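# Assemble the two printed parts to match the stand sample

## Task

Join the two 3D-printed parts so that the result matches the completed assembly displayed on the stand.

## Robot and tools

Robot: two arms, left_arm and right_arm, each with a two-finger parallel gripper. Calibrated bases in the scene frame: left_arm at (-0.051, +0.346, 0) m, quat_wxyz (+1.000, 0, 0, -0.002); right_arm at (+0.057, -0.530, 0) m, quat_wxyz (+1.000, 0, 0, +0.013). The left gripper has adaptive fingers that can fold. A grip on the outer quarter of the pads, near the tips, behaves like a rigid grip. Deeper in, the fingers wrap and pull the part inward, so a thin part may slip and a wide one gets squeezed extra. Pressing the tips onto a surface folds them easily, which can hide contact and spoil the next grip. The right gripper's fingers are rigid.

Frame: every pose, velocity and target uses the scene frame. Origin is at table-top height, halfway between the nominal bases; +x points out over the table, +z up, and left_arm sits on the +y side. Arm names do not match image left or right. On each gripper, the fingers point along its own +z and open and close along its own y. end_effector_position is the spot between the pads when shut; the fingertips extend about 33 mm past it at gaps up to 40 mm, shrinking to 9 mm when wide open. Reported poses can be off by a few centimetres, more at long reach.

Row format (used by both execute_actions and move): one list of 20 numbers covering both arms, even if only one moves. Numbers 1-10 are left_arm: x, y, z (absolute position in metres, scene frame), qw, qx, qy, qz (absolute orientation, w first), then gripper position, force_limit, speed. Numbers 11-20 are the same for right_arm. The three gripper numbers are each in [-1, 1]. position: +1 = open 140 mm, about -0.8 = pads touching, -1 = close until blocked. force_limit (squeeze after a slow close on a part up to 40 mm): about 14 N at -1, 40 N at 0, 58 N at +1. speed: about 30 mm/s at -1, 140 at 0, 250 at +1; faster closes grip harder (roughly 64 N at 0, 116 N at +1 on rigid parts). Both start at +1. The controller limits commanded orientation to within 32 degrees of the measured one per step, so big turns take several actions. Keep a fixed quaternion in every row to hold orientation. To park an arm, resend its last reported pose and its last gripper numbers each call.

execute_actions(actions, cameras): actions is a list of actions; each action is up to 15 rows, one per 1/30 s step, and a short table repeats its final row to fill 15 steps (0.5 s). A target more than 0.6 m from that gripper's current position along any of its axes gets the action rejected for both arms. An empty list returns all camera images; cameras takes names, ["all"] or [].

move(target, speed, blend, stop_force, zero, blocking, cameras): straight-line travel from the Hand target to target, which is one 20-number row or a list of up to 15 rows (no 0.6 m limit). speed is m/s, 0.002 to 3.6, default 0.25 (turning up to twice that in rad/s); one value or one per target. blend in metres rounds corners of a list; 0 stops at each point. stop_force, 3 to 120 N, ends an arm's path when its wrist sensor feels that much push against the motion; it is unreliable for turning grippers and for light loose parts; leave it out when backing away from contact. zero (default true) re-zeroes before the move. blocking=false returns after about 0.5 s while the move continues (not allowed with stop_force). Moves do not avoid obstacles or the other arm, and they cap at 10 s. Avoid paths near an arm's own base. The result adds a move: line such as done, off_target, moving, held or fault, plus limits=paced (pose clipped) or limits=held (steps withheld).

wait(seconds 0-10, cameras) lets time pass with commands held. stop(cameras) brakes a running move. zoom_image(camera, region [x0, y0, x1, y1] pixels, at most 504 by 504) magnifies the latest image of cam_high, cam_low, cam_bench, cam_left_wrist or cam_right_wrist (each 672x504). zero_wrist_force(arm) re-zeroes one sensor. finished_scene(scene=1) ends the scene for good; the assembly must stay correct with the robot let go.

Result lines: end_effector_position, end_effector_quat_wxyz and velocities per arm (velocities omitted when joints read within noise); Hand target (where the arm is actually sent); Tool commands; object_status (0 moving, 1 blocked while opening, 2 blocked while closing, i.e. gripped, 3 reached target or pads met); position_measured in counts (3 open, 75 about 100 mm, 139 about 60 mm, 200 about 20 mm, 230 closed); joint positions and torques; Wrist force and Wrist torque in the gripper's axes, plus a peak line. To squeeze harder while status is 2, raise force_limit and nudge position (-1 to -0.98).

Avoid: parts leaving the table (fails), drops, releasing moving parts, slams, hard pushes. The arms are stiff: commanding even slightly past firm contact can trigger a force fault (about 150 N, plus or minus 25) or a torque fault (limits 141 N m for the big joints, 26.3 N m for wrists), each freezing the arm 10 s. Never let the grippers or arms press on each other. Holding loads or stretched poses heats motors; a MOTOR HOT line warns, and 85 °C brakes the arm for 30-60 s.

Each tool is called after ">>>" in YAML: its name, and indented under it one key for each argument.

## Session

>>> execute_actions:
  actions: []

Scene clock: 0.00 s.
left_arm: end_effector_position=(+0.2870, +0.6517, +0.1184) position_measured=3 object_status=3 end_effector_quat_wxyz=(+0.481, -0.455, -0.525, -0.535) | right_arm: end_effector_position=(+0.7465, -0.3203, +0.2885) position_measured=3 object_status=3 end_effector_quat_wxyz=(-0.084, +0.602, +0.742, +0.283)
Joint positions: left_arm=[-0.41 -1.204 2.32 -1.033 -0.432 -0.199] | right_arm=[-0.165 -1.28 1.385 -1.846 -0.994 1.275]
Joint velocities: within noise
Joint torques (N m): no reading
Wrist force (N): no reading
Wrist torque (N m): no reading
Wrist force, peak (N): no reading
Hand target: left_arm +0.2870, +0.6517, +0.1184; +0.481, -0.455, -0.525, -0.535 | right_arm +0.7465, -0.3203, +0.2885; -0.084, +0.602, +0.742, +0.283
Tool commands: left_gripper/position=+1.0 left_gripper/force_limit=+1.0 left_gripper/speed=+1.0 right_gripper/position=+1.0 right_gripper/force_limit=+1.0 right_gripper/speed=+1.0

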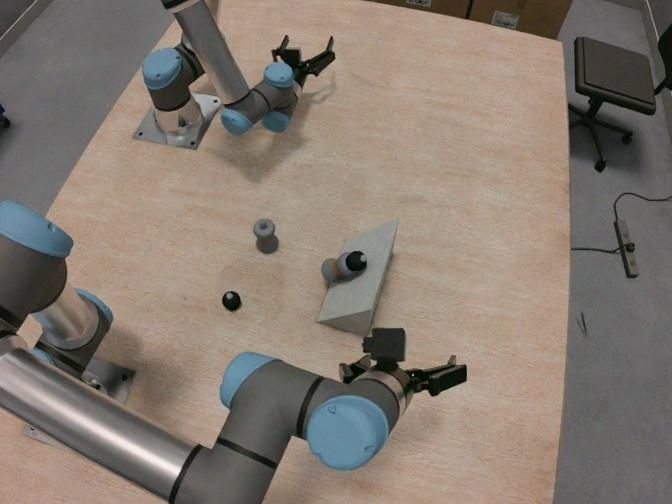

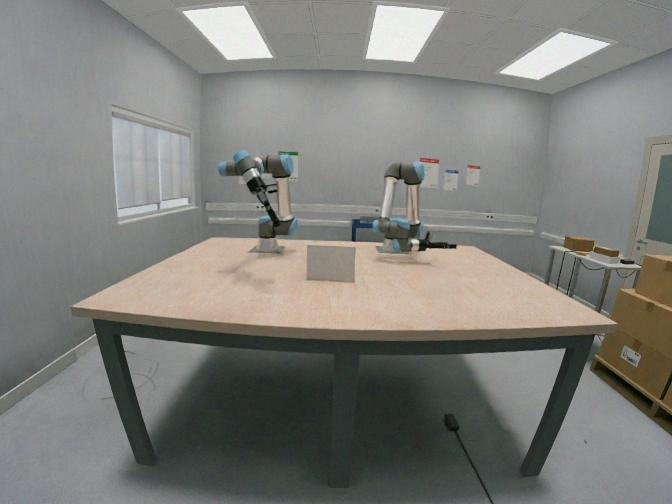

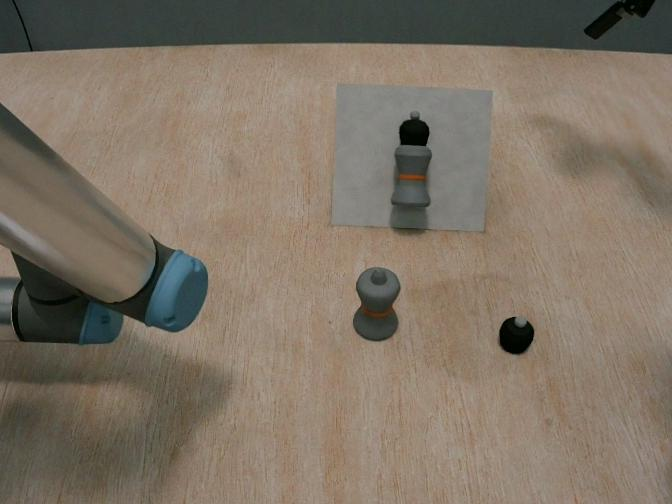

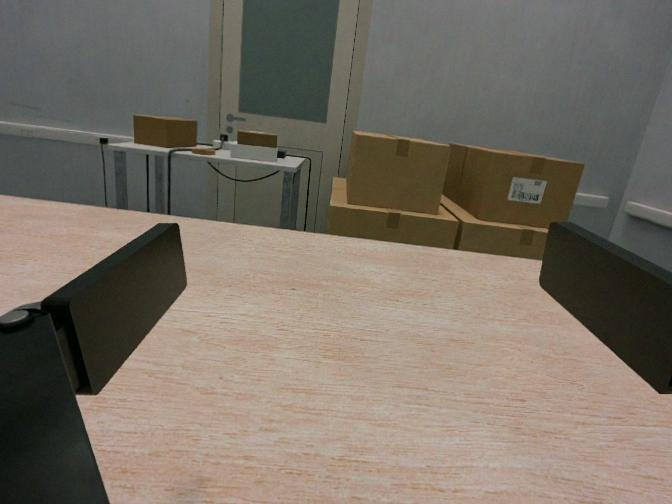

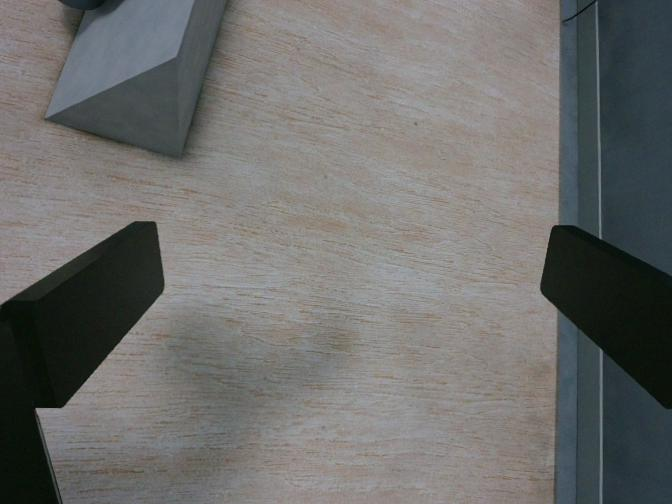

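>>> zoom_image:
  camera: "cam_bench"
  region: [320, 80, 570, 370]

>>> zoom_image:
  camera: "cam_high"
  region: [200, 200, 410, 350]

Scaled by 1.738 from the camera's 672x504 image, which has a finer 960x720 frame.

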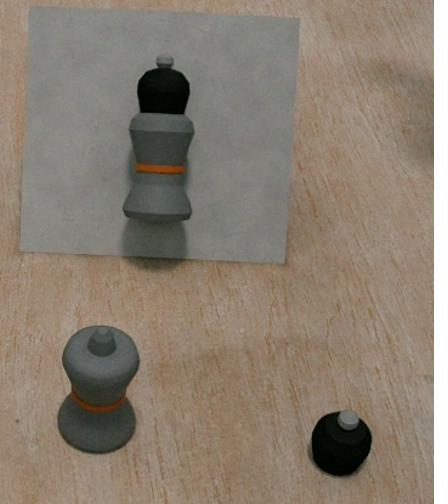

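Scaled by 2.400 from the camera's 672x504 image, which has a finer 960x720 frame.

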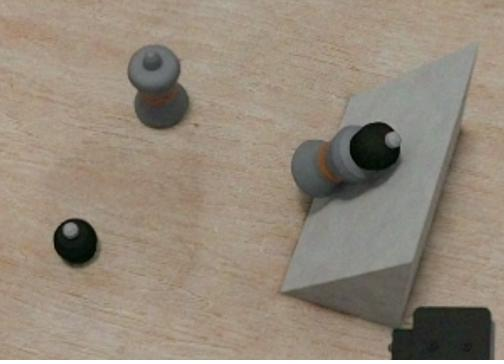

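>>> move:
  target: [0.2870, 0.6517, 0.1184, 0.481, -0.455, -0.525, -0.535, 1, 1, 1, 0.35, -0.12, 0.38, 0, 0.7071, 0.7071, 0, 1, 1, 1]
  speed: 0.4
  cameras: ["cam_right_wrist", "cam_high", "cam_bench"]

Scene clock: 3.30 s.
left_arm: end_effector_position=(+0.2870, +0.6517, +0.1184) position_measured=3 object_status=3 end_effector_quat_wxyz=(+0.481, -0.455, -0.525, -0.535) | right_arm: end_effector_position=(+0.3501, -0.1200, +0.3800) position_measured=3 object_status=3 end_effector_quat_wxyz=(+0.000, +0.707, +0.707, +0.000) end_effector_velocity=(-0.001, +0.000, -0.001) end_effector_angular_velocity=(-0.004, +0.003, -0.001)
Joint positions: left_arm=[-0.41 -1.204 2.319 -1.032 -0.433 -0.2] | right_arm=[0.656 -1.552 1.284 -1.304 -1.571 2.252]
Joint velocities: left_arm=[within noise] | right_arm=[0.002 0.002 -0.002 0.005 -0.001 0.002]
Joint torques (N m): left_arm=[9.69 -12.13 -20.54 2.51 -1.79 -2.09] | right_arm=[11.01 -13.97 -28.7 -0.06 -1.41 1.47]
Wrist force (N): left_arm=[0.1 0.0 0.1] | right_arm=[0.2 0.4 0.5]
Wrist torque (N m): left_arm=[0.01 -0.01 0.07] | right_arm=[0.03 0.04 -0.11]
Wrist force, peak (N): left_arm=[0.2 -0.1 -0.4] | right_arm=[-2.7 0.8 -0.4]
Hand target: left_arm +0.2870, +0.6517, +0.1184; +0.481, -0.455, -0.525, -0.535 | right_arm +0.3500, -0.1200, +0.3800; +0.000, +0.707, +0.707, +0.000
Off the commanded pose: left_arm 0.000 m, 0 deg | right_arm 0.000 m, 0 deg.
move: done
Images, in order (width x height): cam_high 672x504, cam_bench 672x504, cam_right_wrist 672x504.

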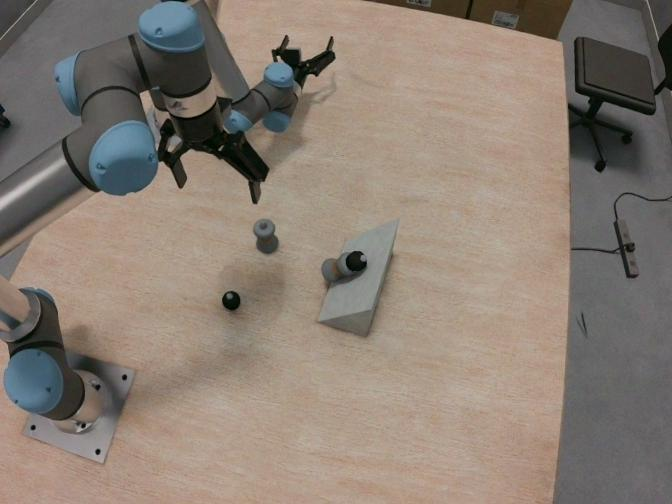

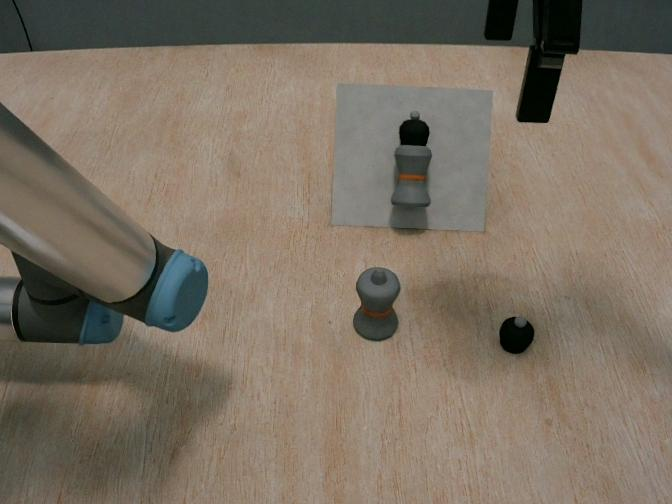

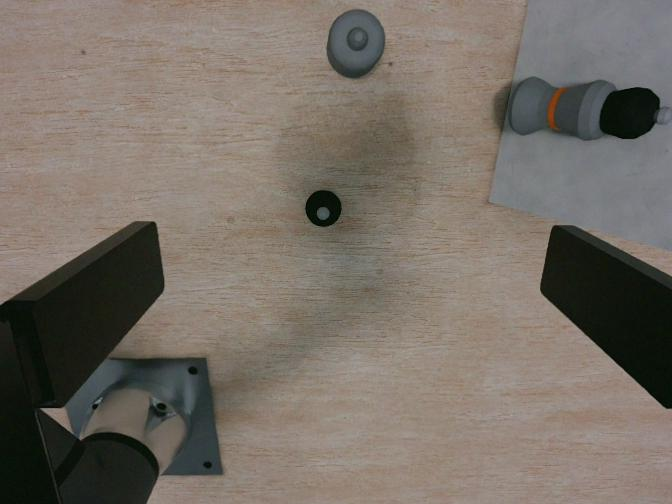

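>>> move:
  target: [0.2870, 0.6517, 0.1184, 0.481, -0.455, -0.525, -0.535, 1, 1, 1, 0.33, -0.21, 0.2, 0, 0.7071, 0.7071, 0, 1, 1, 1]
  speed: 0.4
  cameras: ["cam_right_wrist", "cam_bench"]

Scene clock: 6.30 s.
left_arm: end_effector_position=(+0.2870, +0.6517, +0.1184) position_measured=3 object_status=3 end_effector_quat_wxyz=(+0.481, -0.455, -0.525, -0.535) | right_arm: end_effector_position=(+0.3300, -0.2100, +0.2001) position_measured=3 object_status=3 end_effector_quat_wxyz=(+0.000, +0.707, +0.707, +0.000)
Joint positions: left_arm=[-0.41 -1.204 2.319 -1.032 -0.433 -0.2] | right_arm=[0.516 -1.777 1.949 -1.743 -1.571 2.112]
Joint torques (N m): left_arm=[9.98 -11.89 -20.23 2.41 -1.84 -2.18] | right_arm=[-9.51 -29.19 -16.73 -6.04 1.63 -1.89]
Wrist force (N): left_arm=[0.3 -0.1 0.0] | right_arm=[-0.1 0.6 0.0]
Wrist torque (N m): left_arm=[-0.02 -0.07 0.07] | right_arm=[0.08 0.11 0.03]
Wrist force, peak (N): left_arm=[0.6 -0.2 -0.2] | right_arm=[-1.0 0.2 2.9]
Hand target: left_arm +0.2870, +0.6517, +0.1184; +0.481, -0.455, -0.525, -0.535 | right_arm +0.3300, -0.2100, +0.2000; +0.000, +0.707, +0.707, +0.000
Off the commanded pose: left_arm 0.000 m, 0 deg | right_arm 0.000 m, 0 deg.
move: done
Images, in order (width x height): cam_bench 672x504, cam_right_wrist 672x504.

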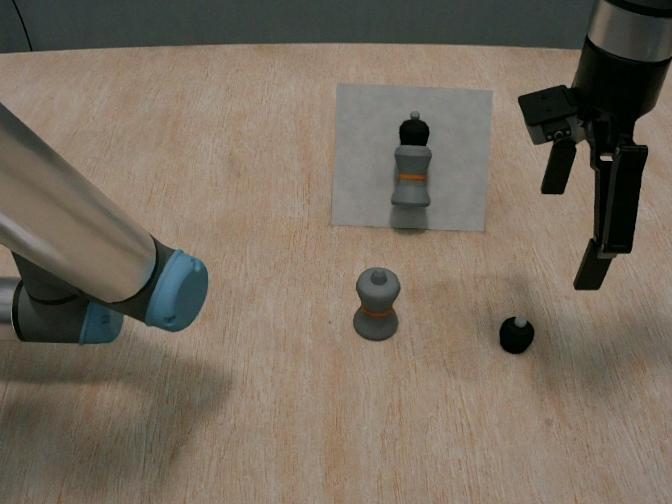

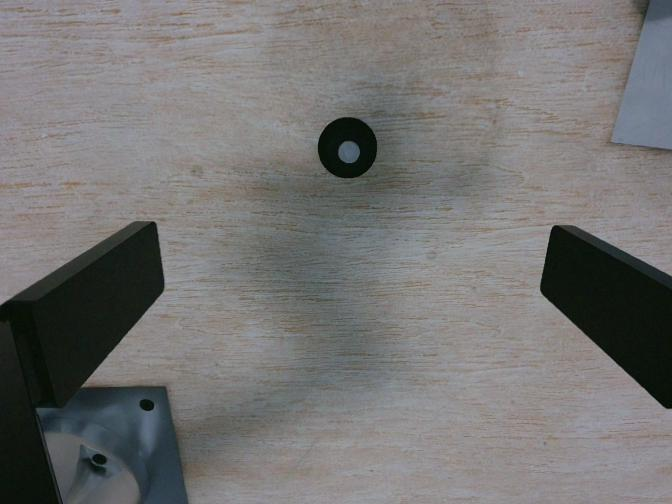

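>>> move:
  target: [0.2870, 0.6517, 0.1184, 0.481, -0.455, -0.525, -0.535, 1, 1, 1, 0.335, -0.175, 0.11, 0, 0.7071, 0.7071, 0, 1, 1, 1]
  speed: 0.25
  cameras: ["cam_right_wrist", "cam_bench"]

Scene clock: 9.37 s.
left_arm: end_effector_position=(+0.2870, +0.6517, +0.1184) position_measured=3 object_status=3 end_effector_quat_wxyz=(+0.481, -0.455, -0.525, -0.535) | right_arm: end_effector_position=(+0.3350, -0.1750, +0.1101) position_measured=3 object_status=3 end_effector_quat_wxyz=(+0.000, +0.707, +0.707, +0.000)
Joint positions: left_arm=[-0.41 -1.204 2.319 -1.032 -0.433 -0.2] | right_arm=[0.58 -1.628 2.064 -2.007 -1.571 2.176]
Joint torques (N m): left_arm=[9.06 -12.9 -20.22 2.4 -1.81 -2.2] | right_arm=[13.27 -7.51 -14.56 -6.14 -1.22 1.74]
Wrist force (N): left_arm=[0.3 0.1 -0.2] | right_arm=[0.0 0.4 0.3]
Wrist torque (N m): left_arm=[0.02 -0.06 0.07] | right_arm=[0.03 0.09 -0.11]
Wrist force, peak (N): left_arm=[0.4 0.1 -0.4] | right_arm=[0.7 0.2 1.9]
Hand target: left_arm +0.2870, +0.6517, +0.1184; +0.481, -0.455, -0.525, -0.535 | right_arm +0.3350, -0.1750, +0.1100; +0.000, +0.707, +0.707, +0.000
Off the commanded pose: left_arm 0.000 m, 0 deg | right_arm 0.000 m, 0 deg.
move: done
Images, in order (width x height): cam_bench 672x504, cam_right_wrist 672x504.

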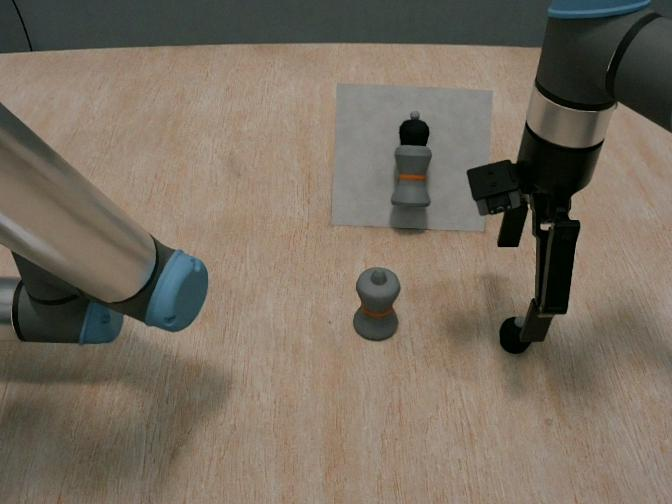

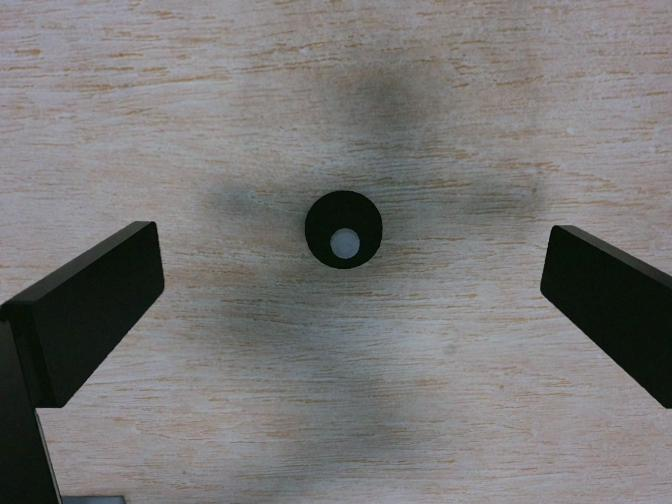

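>>> move:
  target:
    - [0.2870, 0.6517, 0.1184, 0.481, -0.455, -0.525, -0.535, 1, 1, 1, 0.334, -0.188, 0.09, 0, 0.7071, 0.7071, 0, 1, 1, 1]
    - [0.2870, 0.6517, 0.1184, 0.481, -0.455, -0.525, -0.535, 1, 1, 1, 0.334, -0.188, 0.045, 0, 0.7071, 0.7071, 0, 1, 1, 1]
  speed: 0.15
  blend: 0.01
  cameras: ["cam_right_wrist", "cam_bench", "cam_high"]

Scene clock: 11.57 s.
left_arm: end_effector_position=(+0.2870, +0.6517, +0.1184) position_measured=3 object_status=3 end_effector_quat_wxyz=(+0.481, -0.455, -0.525, -0.535) | right_arm: end_effector_position=(+0.3340, -0.1880, +0.0451) position_measured=3 object_status=3 end_effector_quat_wxyz=(+0.000, +0.707, +0.707, +0.000)
Joint positions: left_arm=[-0.41 -1.204 2.319 -1.032 -0.433 -0.2] | right_arm=[0.556 -1.563 2.194 -2.201 -1.571 2.152]
Joint torques (N m): left_arm=[8.89 -12.68 -20.4 2.21 -1.74 -1.92] | right_arm=[-10.6 -9.49 -13.31 -5.96 1.51 -1.52]
Wrist force (N): left_arm=[0.2 0.1 -0.1] | right_arm=[0.5 0.6 0.4]
Wrist torque (N m): left_arm=[0.01 -0.05 0.07] | right_arm=[0.08 -0.03 0.02]
Wrist force, peak (N): left_arm=[0.2 -0.3 -0.3] | right_arm=[0.0 0.6 1.4]
Hand target: left_arm +0.2870, +0.6517, +0.1184; +0.481, -0.455, -0.525, -0.535 | right_arm +0.3340, -0.1880, +0.0450; +0.000, +0.707, +0.707, +0.000
Off the commanded pose: left_arm 0.000 m, 0 deg | right_arm 0.000 m, 0 deg.
move: done
Images, in order (width x height): cam_high 672x504, cam_bench 672x504, cam_right_wrist 672x504.

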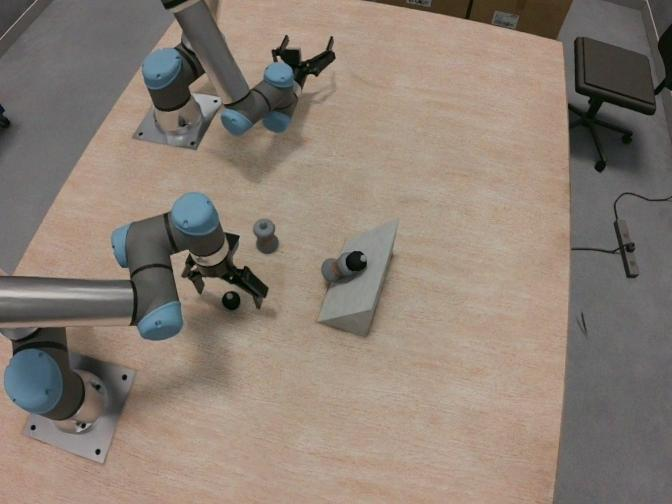

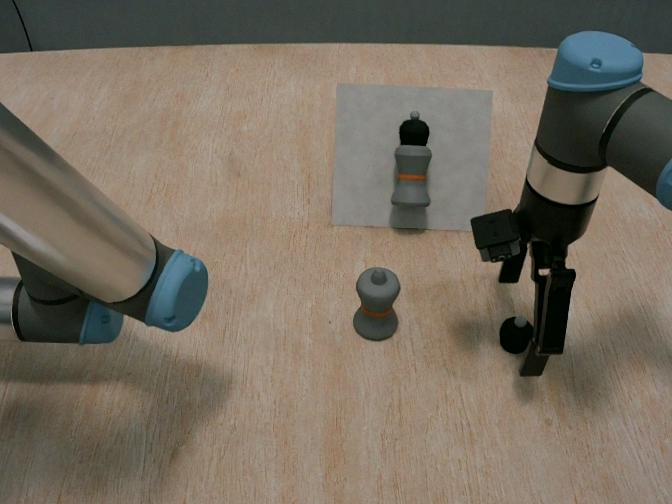

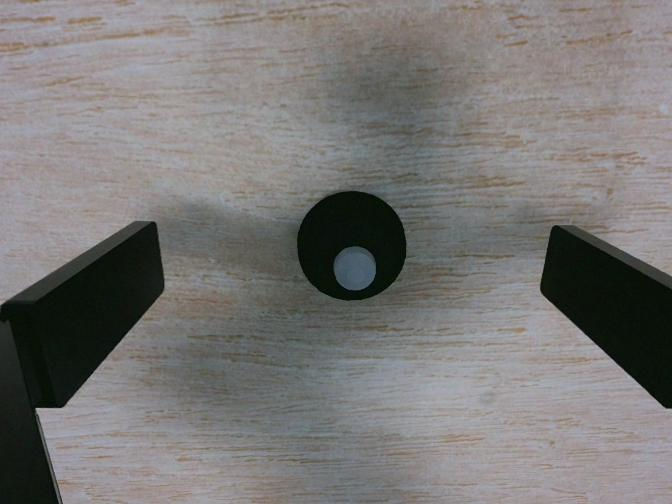

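>>> move:
  target:
    - [0.2870, 0.6517, 0.1184, 0.481, -0.455, -0.525, -0.535, 1, 1, 1, 0.334, -0.1915, 0.045, 0, 0.7071, 0.7071, 0, 1, 1, 1]
    - [0.2870, 0.6517, 0.1184, 0.481, -0.455, -0.525, -0.535, 1, 1, 1, 0.334, -0.1915, 0.045, 0, 0.7071, 0.7071, 0, -1, 0, -1]
  speed: 0.1
  cameras: ["cam_right_wrist", "cam_bench"]

Scene clock: 16.80 s.
left_arm: end_effector_position=(+0.2870, +0.6517, +0.1184) position_measured=3 object_status=3 end_effector_quat_wxyz=(+0.481, -0.455, -0.525, -0.535) | right_arm: end_effector_position=(+0.3340, -0.1915, +0.0450) position_measured=170 object_status=0 end_effector_quat_wxyz=(+0.000, +0.707, +0.707, +0.000)
Joint positions: left_arm=[-0.41 -1.204 2.319 -1.032 -0.433 -0.2] | right_arm=[0.549 -1.57 2.201 -2.202 -1.571 2.145]
Joint torques (N m): left_arm=[8.98 -13.3 -20.75 2.28 -1.79 -1.81] | right_arm=[-11.18 -27.03 -12.13 -5.17 0.42 -1.9]
Wrist force (N): left_arm=[0.0 0.1 0.1] | right_arm=[-3.1 -4.0 -19.6]
Wrist torque (N m): left_arm=[0.01 -0.01 0.07] | right_arm=[0.31 0.15 0.02]
Wrist force, peak (N): left_arm=[0.4 0.2 -0.3] | right_arm=[-3.1 -4.0 -19.6]
Hand target: left_arm +0.2870, +0.6517, +0.1184; +0.481, -0.455, -0.525, -0.535 | right_arm +0.3340, -0.1915, +0.0450; +0.000, +0.707, +0.707, +0.000
Off the commanded pose: left_arm 0.000 m, 0 deg | right_arm 0.000 m, 0 deg.
move: done
Images, in order (width x height): cam_bench 672x504, cam_right_wrist 672x504.

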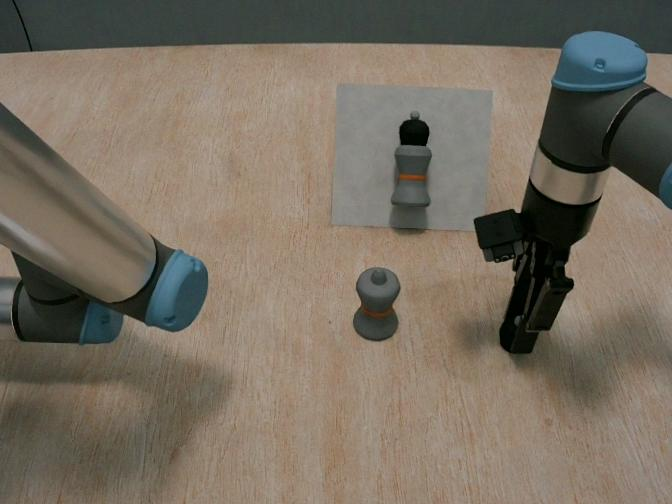

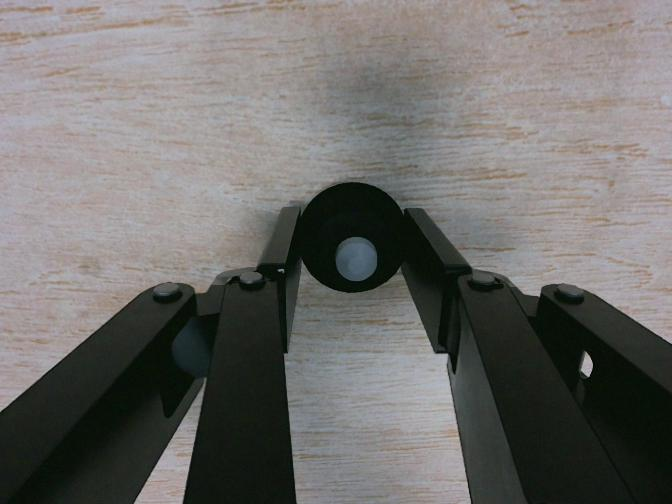

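>>> wait:
  seconds: 0.5

Scene clock: 17.53 s.
left_arm: end_effector_position=(+0.2870, +0.6517, +0.1184) position_measured=3 object_status=3 end_effector_quat_wxyz=(+0.481, -0.455, -0.525, -0.535) | right_arm: end_effector_position=(+0.3340, -0.1915, +0.0450) position_measured=170 object_status=2 end_effector_quat_wxyz=(+0.000, +0.707, +0.707, +0.000)
Joint positions: left_arm=[-0.41 -1.204 2.319 -1.032 -0.433 -0.2] | right_arm=[0.549 -1.57 2.201 -2.202 -1.571 2.145]
Joint torques (N m): left_arm=[9.16 -13 -20.6 2.25 -1.82 -1.87] | right_arm=[-9.79 -14.2 -12.24 -4.1 0.73 -1.82]
Wrist force (N): left_arm=[0.2 0.2 -0.2] | right_arm=[-3.2 -4.5 -19.4]
Wrist torque (N m): left_arm=[0.03 -0.04 0.07] | right_arm=[0.21 0.15 0.01]
Wrist force, peak (N): left_arm=[0.2 0.2 -0.2] | right_arm=[-3.1 -4.3 -19.7]
Hand target: left_arm +0.2870, +0.6517, +0.1184; +0.481, -0.455, -0.525, -0.535 | right_arm +0.3340, -0.1915, +0.0450; +0.000, +0.707, +0.707, +0.000
Tool commands: left_gripper/position=+1.0 left_gripper/force_limit=+1.0 left_gripper/speed=+1.0 right_gripper/position=-1.0 right_gripper/force_limit=+0.0 right_gripper/speed=-1.0
Off the commanded pose: left_arm 0.000 m, 0 deg | right_arm 0.000 m, 0 deg.
wait: 0.50 s; at rest from the start

>>> move:
  target: [0.2870, 0.6517, 0.1184, 0.481, -0.455, -0.525, -0.535, 1, 1, 1, 0.334, -0.1915, 0.2, 0, 0.7071, 0.7071, 0, -1, 0, -1]
  speed: 0.12
  cameras: ["cam_right_wrist", "cam_bench", "cam_high"]

>>> zoom_image:
  camera: "cam_bench"
  region: [440, 180, 600, 380]

Scene clock: 20.07 s.
left_arm: end_effector_position=(+0.2870, +0.6517, +0.1184) position_measured=3 object_status=3 end_effector_quat_wxyz=(+0.481, -0.455, -0.525, -0.535) | right_arm: end_effector_position=(+0.3340, -0.1915, +0.1999) position_measured=170 object_status=2 end_effector_quat_wxyz=(+0.000, +0.707, +0.707, +0.000)
Joint positions: left_arm=[-0.41 -1.204 2.319 -1.032 -0.433 -0.2] | right_arm=[0.549 -1.733 1.915 -1.753 -1.571 2.145]
Joint torques (N m): left_arm=[8.46 -13.07 -20.71 2.15 -1.78 -1.93] | right_arm=[-10.1 -33.91 -27.17 -0.05 -0.8 -1.9]
Wrist force (N): left_arm=[0.2 -0.1 -0.1] | right_arm=[0.1 0.6 0.6]
Wrist torque (N m): left_arm=[-0.02 -0.05 0.08] | right_arm=[0.06 0.05 0.04]
Wrist force, peak (N): left_arm=[0.3 -0.2 -0.2] | right_arm=[-3.0 -4.5 -19.6]
Hand target: left_arm +0.2870, +0.6517, +0.1184; +0.481, -0.455, -0.525, -0.535 | right_arm +0.3340, -0.1915, +0.2000; +0.000, +0.707, +0.707, +0.000
Off the commanded pose: left_arm 0.000 m, 0 deg | right_arm 0.000 m, 0 deg.
move: done
Images, in order (width x height): cam_high 672x504, cam_bench 672x504, cam_right_wrist 672x504.

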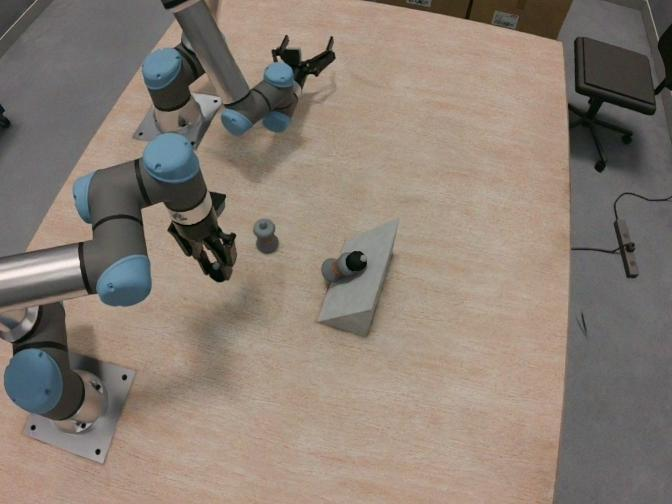

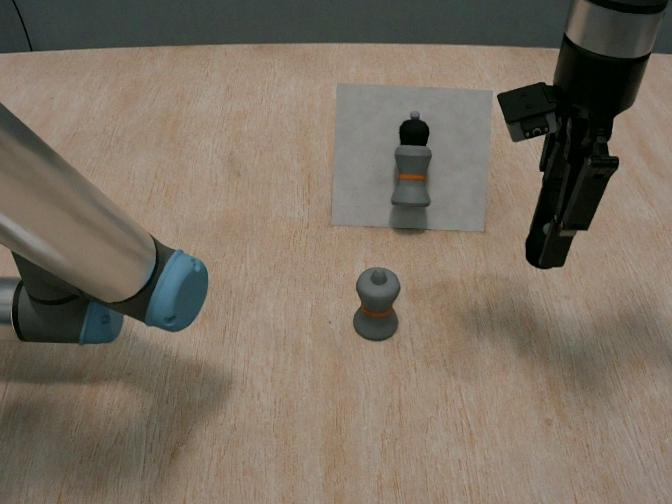

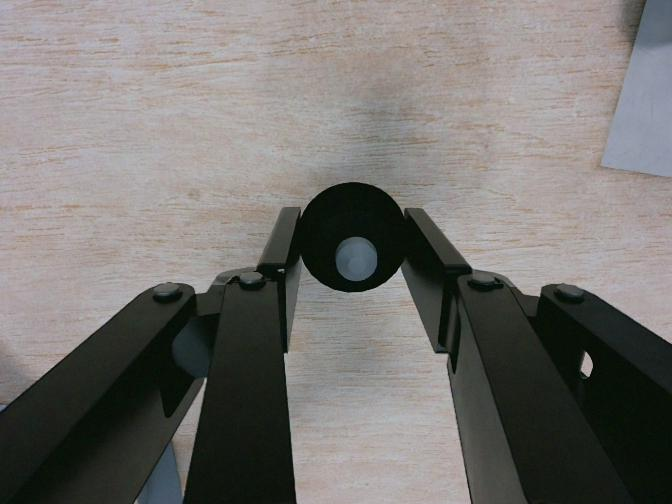

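Scaled by 2.520 from the camera's 672x504 image, which has a finer 960x720 frame.

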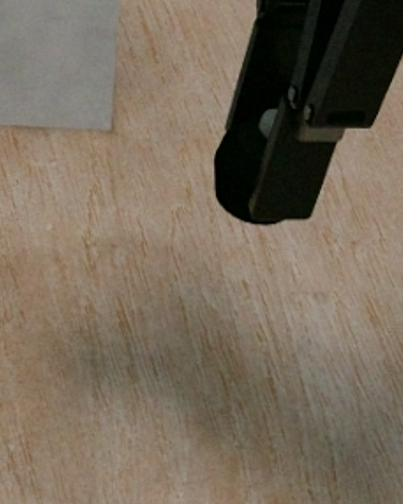

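>>> move:
  target: [0.2870, 0.6517, 0.1184, 0.481, -0.455, -0.525, -0.535, 1, 1, 1, 0.36, -0.06, 0.27, 0, 0.7071, 0.7071, 0, -1, 0, -1]
  speed: 0.2
  cameras: ["cam_right_wrist", "cam_bench", "cam_high"]

>>> zoom_image:
  camera: "cam_right_wrist"
  region: [240, 0, 460, 160]

>>> zoom_image:
  camera: "cam_bench"
  region: [300, 80, 520, 360]

Scene clock: 23.17 s.
left_arm: end_effector_position=(+0.2870, +0.6517, +0.1184) position_measured=3 object_status=3 end_effector_quat_wxyz=(+0.481, -0.455, -0.525, -0.535) | right_arm: end_effector_position=(+0.3600, -0.0600, +0.2700) position_measured=170 object_status=2 end_effector_quat_wxyz=(+0.000, +0.707, +0.707, +0.000)
Joint positions: left_arm=[-0.41 -1.204 2.319 -1.032 -0.433 -0.2] | right_arm=[0.731 -1.45 1.458 -1.579 -1.571 2.328]
Joint torques (N m): left_arm=[7.86 -12.01 -19.89 2.09 -1.76 -1.85] | right_arm=[9.97 -20.05 -27.19 0.3 -1.27 1.51]
Wrist force (N): left_arm=[0.3 0.0 0.0] | right_arm=[0.1 0.6 0.3]
Wrist torque (N m): left_arm=[0.00 -0.07 0.07] | right_arm=[0.08 0.07 -0.11]
Wrist force, peak (N): left_arm=[0.4 -0.2 -0.4] | right_arm=[-1.6 0.4 1.1]
Hand target: left_arm +0.2870, +0.6517, +0.1184; +0.481, -0.455, -0.525, -0.535 | right_arm +0.3600, -0.0600, +0.2700; +0.000, +0.707, +0.707, +0.000
Off the commanded pose: left_arm 0.000 m, 0 deg | right_arm 0.000 m, 0 deg.
move: done
Images, in order (width x height): cam_high 672x504, cam_bench 672x504, cam_right_wrist 672x504.

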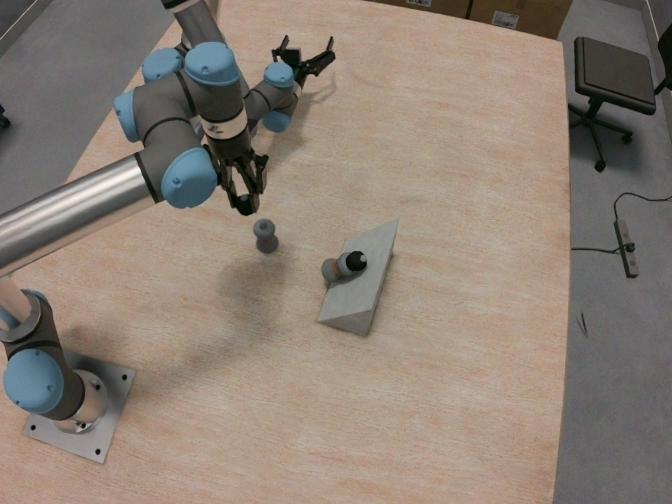

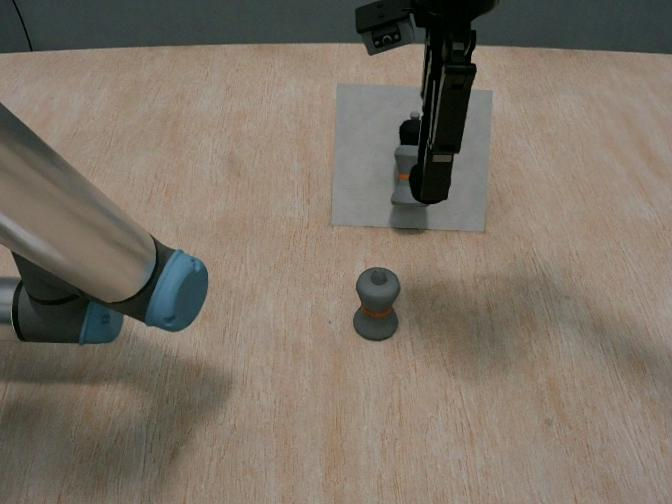

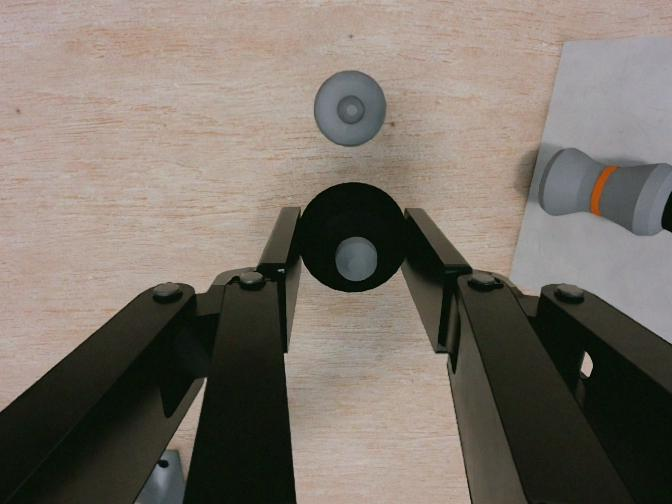

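Scaled by 2.291 from the camera's 672x504 image, which has a finer 960x720 frame.

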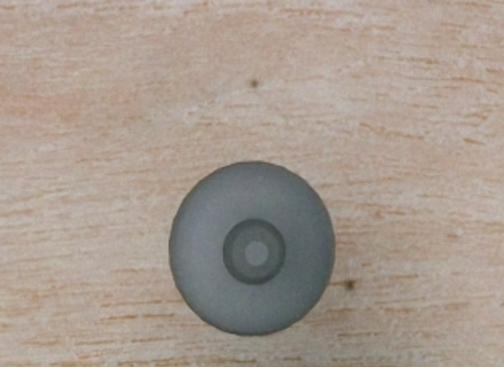

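Scaled by 1.800 from the camera's 672x504 image, which has a finer 960x720 frame.

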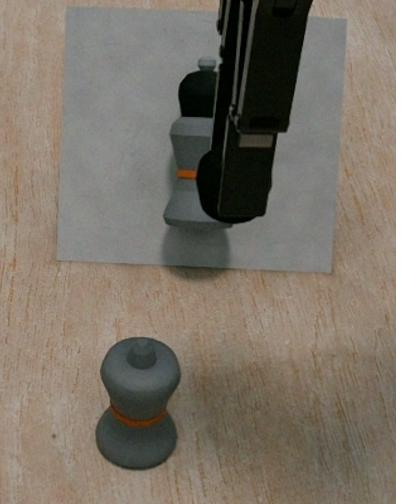

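>>> move:
  target: [0.2870, 0.6517, 0.1184, 0.481, -0.455, -0.525, -0.535, 1, 1, 1, 0.3665, -0.0145, 0.175, 0, 0.7071, 0.7071, 0, -1, 0, -1]
  speed: 0.15
  cameras: ["cam_right_wrist", "cam_bench", "cam_high"]

>>> zoom_image:
  camera: "cam_bench"
  region: [300, 150, 480, 360]

>>> zoom_image:
  camera: "cam_high"
  region: [200, 150, 320, 270]

Scene clock: 27.10 s.
left_arm: end_effector_position=(+0.2870, +0.6517, +0.1184) position_measured=3 object_status=3 end_effector_quat_wxyz=(+0.481, -0.455, -0.525, -0.535) | right_arm: end_effector_position=(+0.3665, -0.0146, +0.1751) position_measured=170 object_status=2 end_effector_quat_wxyz=(+0.000, +0.707, +0.707, +0.000)
Joint positions: left_arm=[-0.41 -1.204 2.319 -1.032 -0.433 -0.2] | right_arm=[0.78 -1.322 1.549 -1.798 -1.571 2.377]
Joint torques (N m): left_arm=[8.94 -12.36 -19.53 2.05 -1.8 -1.78] | right_arm=[11.36 -23.38 -16.79 -6.09 -1.22 1.42]
Wrist force (N): left_arm=[0.3 -0.1 0.0] | right_arm=[0.4 0.8 0.4]
Wrist torque (N m): left_arm=[-0.01 -0.07 0.07] | right_arm=[0.14 0.00 -0.11]
Wrist force, peak (N): left_arm=[0.4 -0.2 0.1] | right_arm=[0.5 0.5 1.7]
Hand target: left_arm +0.2870, +0.6517, +0.1184; +0.481, -0.455, -0.525, -0.535 | right_arm +0.3665, -0.0145, +0.1750; +0.000, +0.707, +0.707, +0.000
Off the commanded pose: left_arm 0.000 m, 0 deg | right_arm 0.000 m, 0 deg.
move: done
Images, in order (width x height): cam_high 672x504, cam_bench 672x504, cam_right_wrist 672x504.

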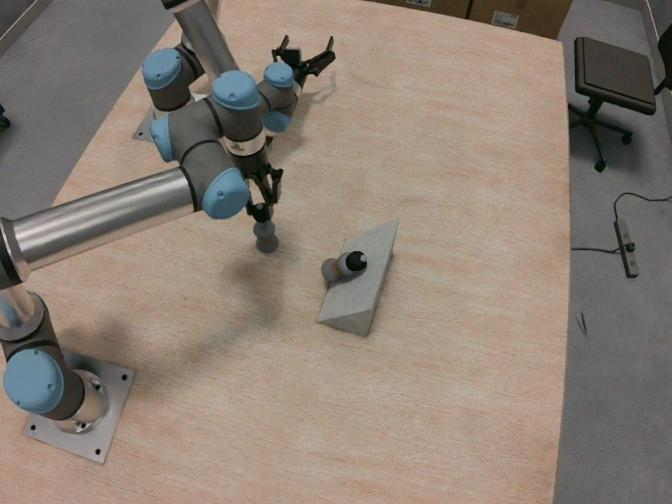

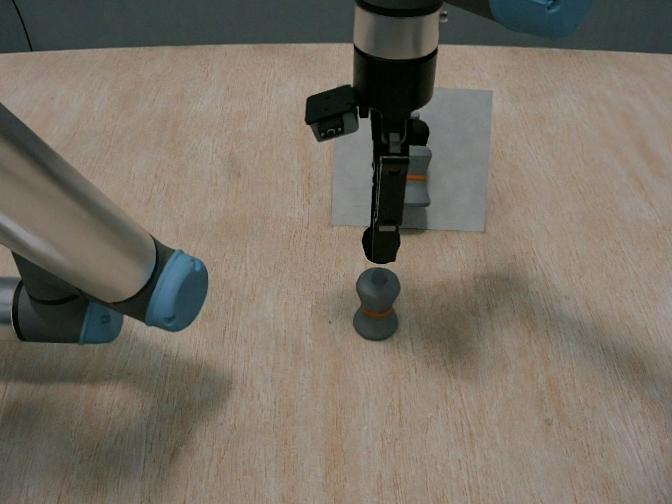

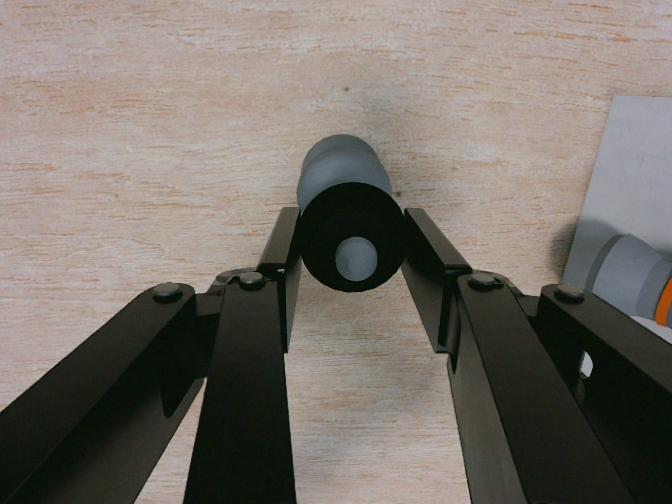

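Scaled by 2.400 from the camera's 672x504 image, which has a finer 960x720 frame.

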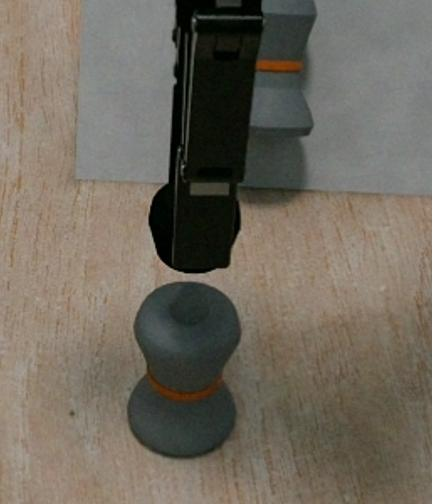

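Scaled by 4.200 from the camera's 672x504 image, which has a finer 960x720 frame.

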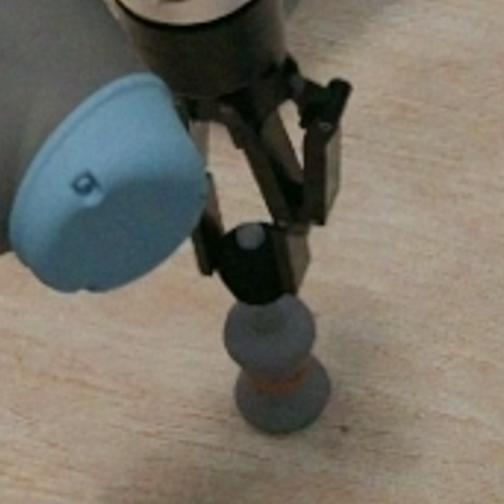

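>>> move:
  target: [0.2870, 0.6517, 0.1184, 0.481, -0.455, -0.525, -0.535, 1, 1, 1, 0.3665, -0.0145, 0.115, 0, 0.7071, 0.7071, 0, -1, 0, -1]
  speed: 0.02
  stop_force: 8
  cameras: ["cam_right_wrist", "cam_bench", "cam_high"]

>>> zoom_image:
  camera: "cam_bench"
  region: [300, 150, 480, 360]

>>> zoom_image:
  camera: "cam_high"
  region: [200, 150, 320, 270]

Scene clock: 31.20 s.
left_arm: end_effector_position=(+0.2870, +0.6517, +0.1184) position_measured=3 object_status=3 end_effector_quat_wxyz=(+0.481, -0.455, -0.525, -0.535) | right_arm: end_effector_position=(+0.3665, -0.0145, +0.1315) position_measured=170 object_status=2 end_effector_quat_wxyz=(+0.000, +0.707, +0.707, +0.000)
Joint positions: left_arm=[-0.41 -1.204 2.319 -1.032 -0.433 -0.2] | right_arm=[0.78 -1.294 1.628 -1.905 -1.571 2.377]
Joint torques (N m): left_arm=[8.36 -12.51 -19.84 2.08 -1.78 -1.78] | right_arm=[6.37 -49.19 -25.3 -0.05 -1.16 1.51]
Wrist force (N): left_arm=[-0.1 0.1 -0.2] | right_arm=[-1.0 0.2 -4.8]
Wrist torque (N m): left_arm=[0.03 0.02 0.08] | right_arm=[0.09 0.09 -0.11]
Wrist force, peak (N): left_arm=[0.2 0.1 -0.4] | right_arm=[-4.2 -2.8 -30.0]
Hand target: left_arm +0.2870, +0.6517, +0.1184; +0.481, -0.455, -0.525, -0.535 | right_arm +0.3665, -0.0145, +0.1315; +0.000, +0.707, +0.707, +0.000
Off the commanded pose: left_arm 0.000 m, 0 deg | right_arm 0.016 m, 0 deg.
move: contact (right_arm)
Images, in order (width x height): cam_high 672x504, cam_bench 672x504, cam_right_wrist 672x504.

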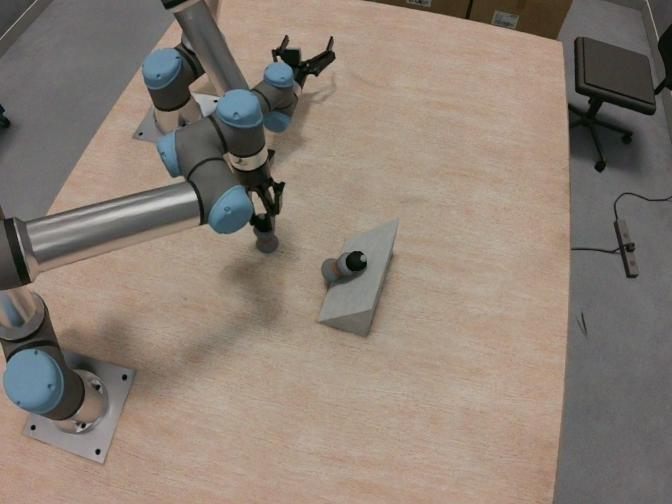

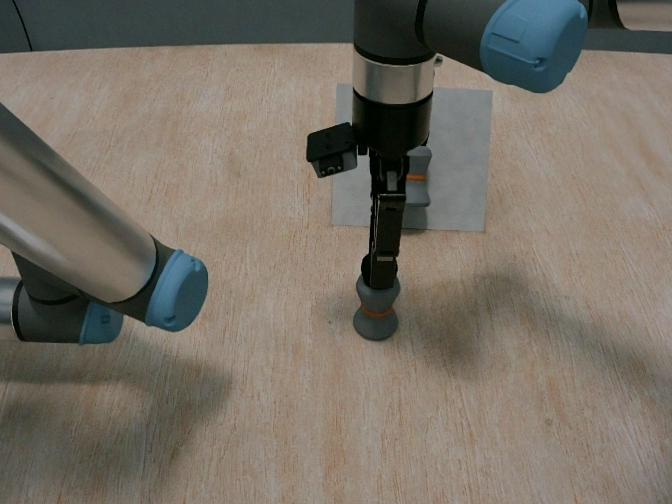

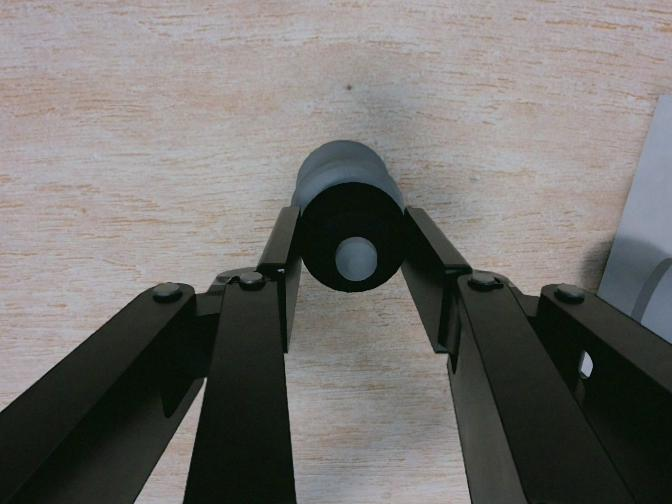

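Scaled by 2.400 from the camera's 672x504 image, which has a finer 960x720 frame.

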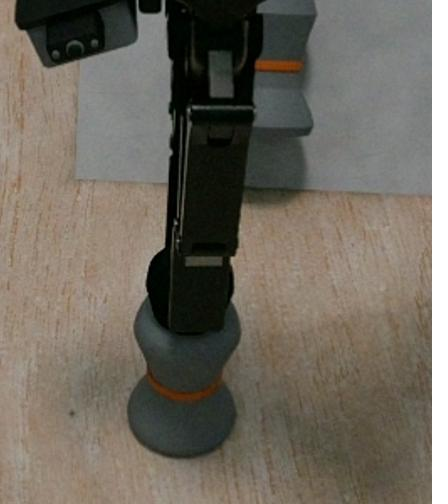

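Scaled by 4.200 from the camera's 672x504 image, which has a finer 960x720 frame.

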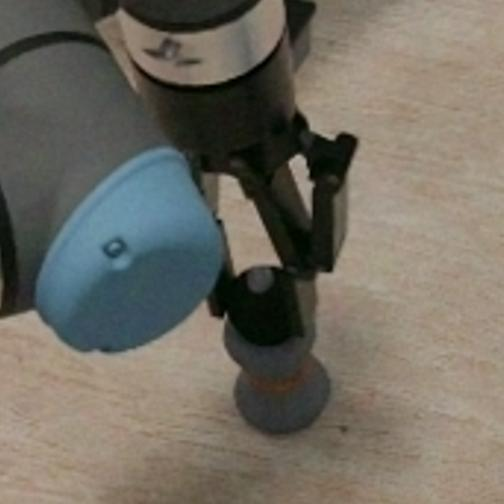

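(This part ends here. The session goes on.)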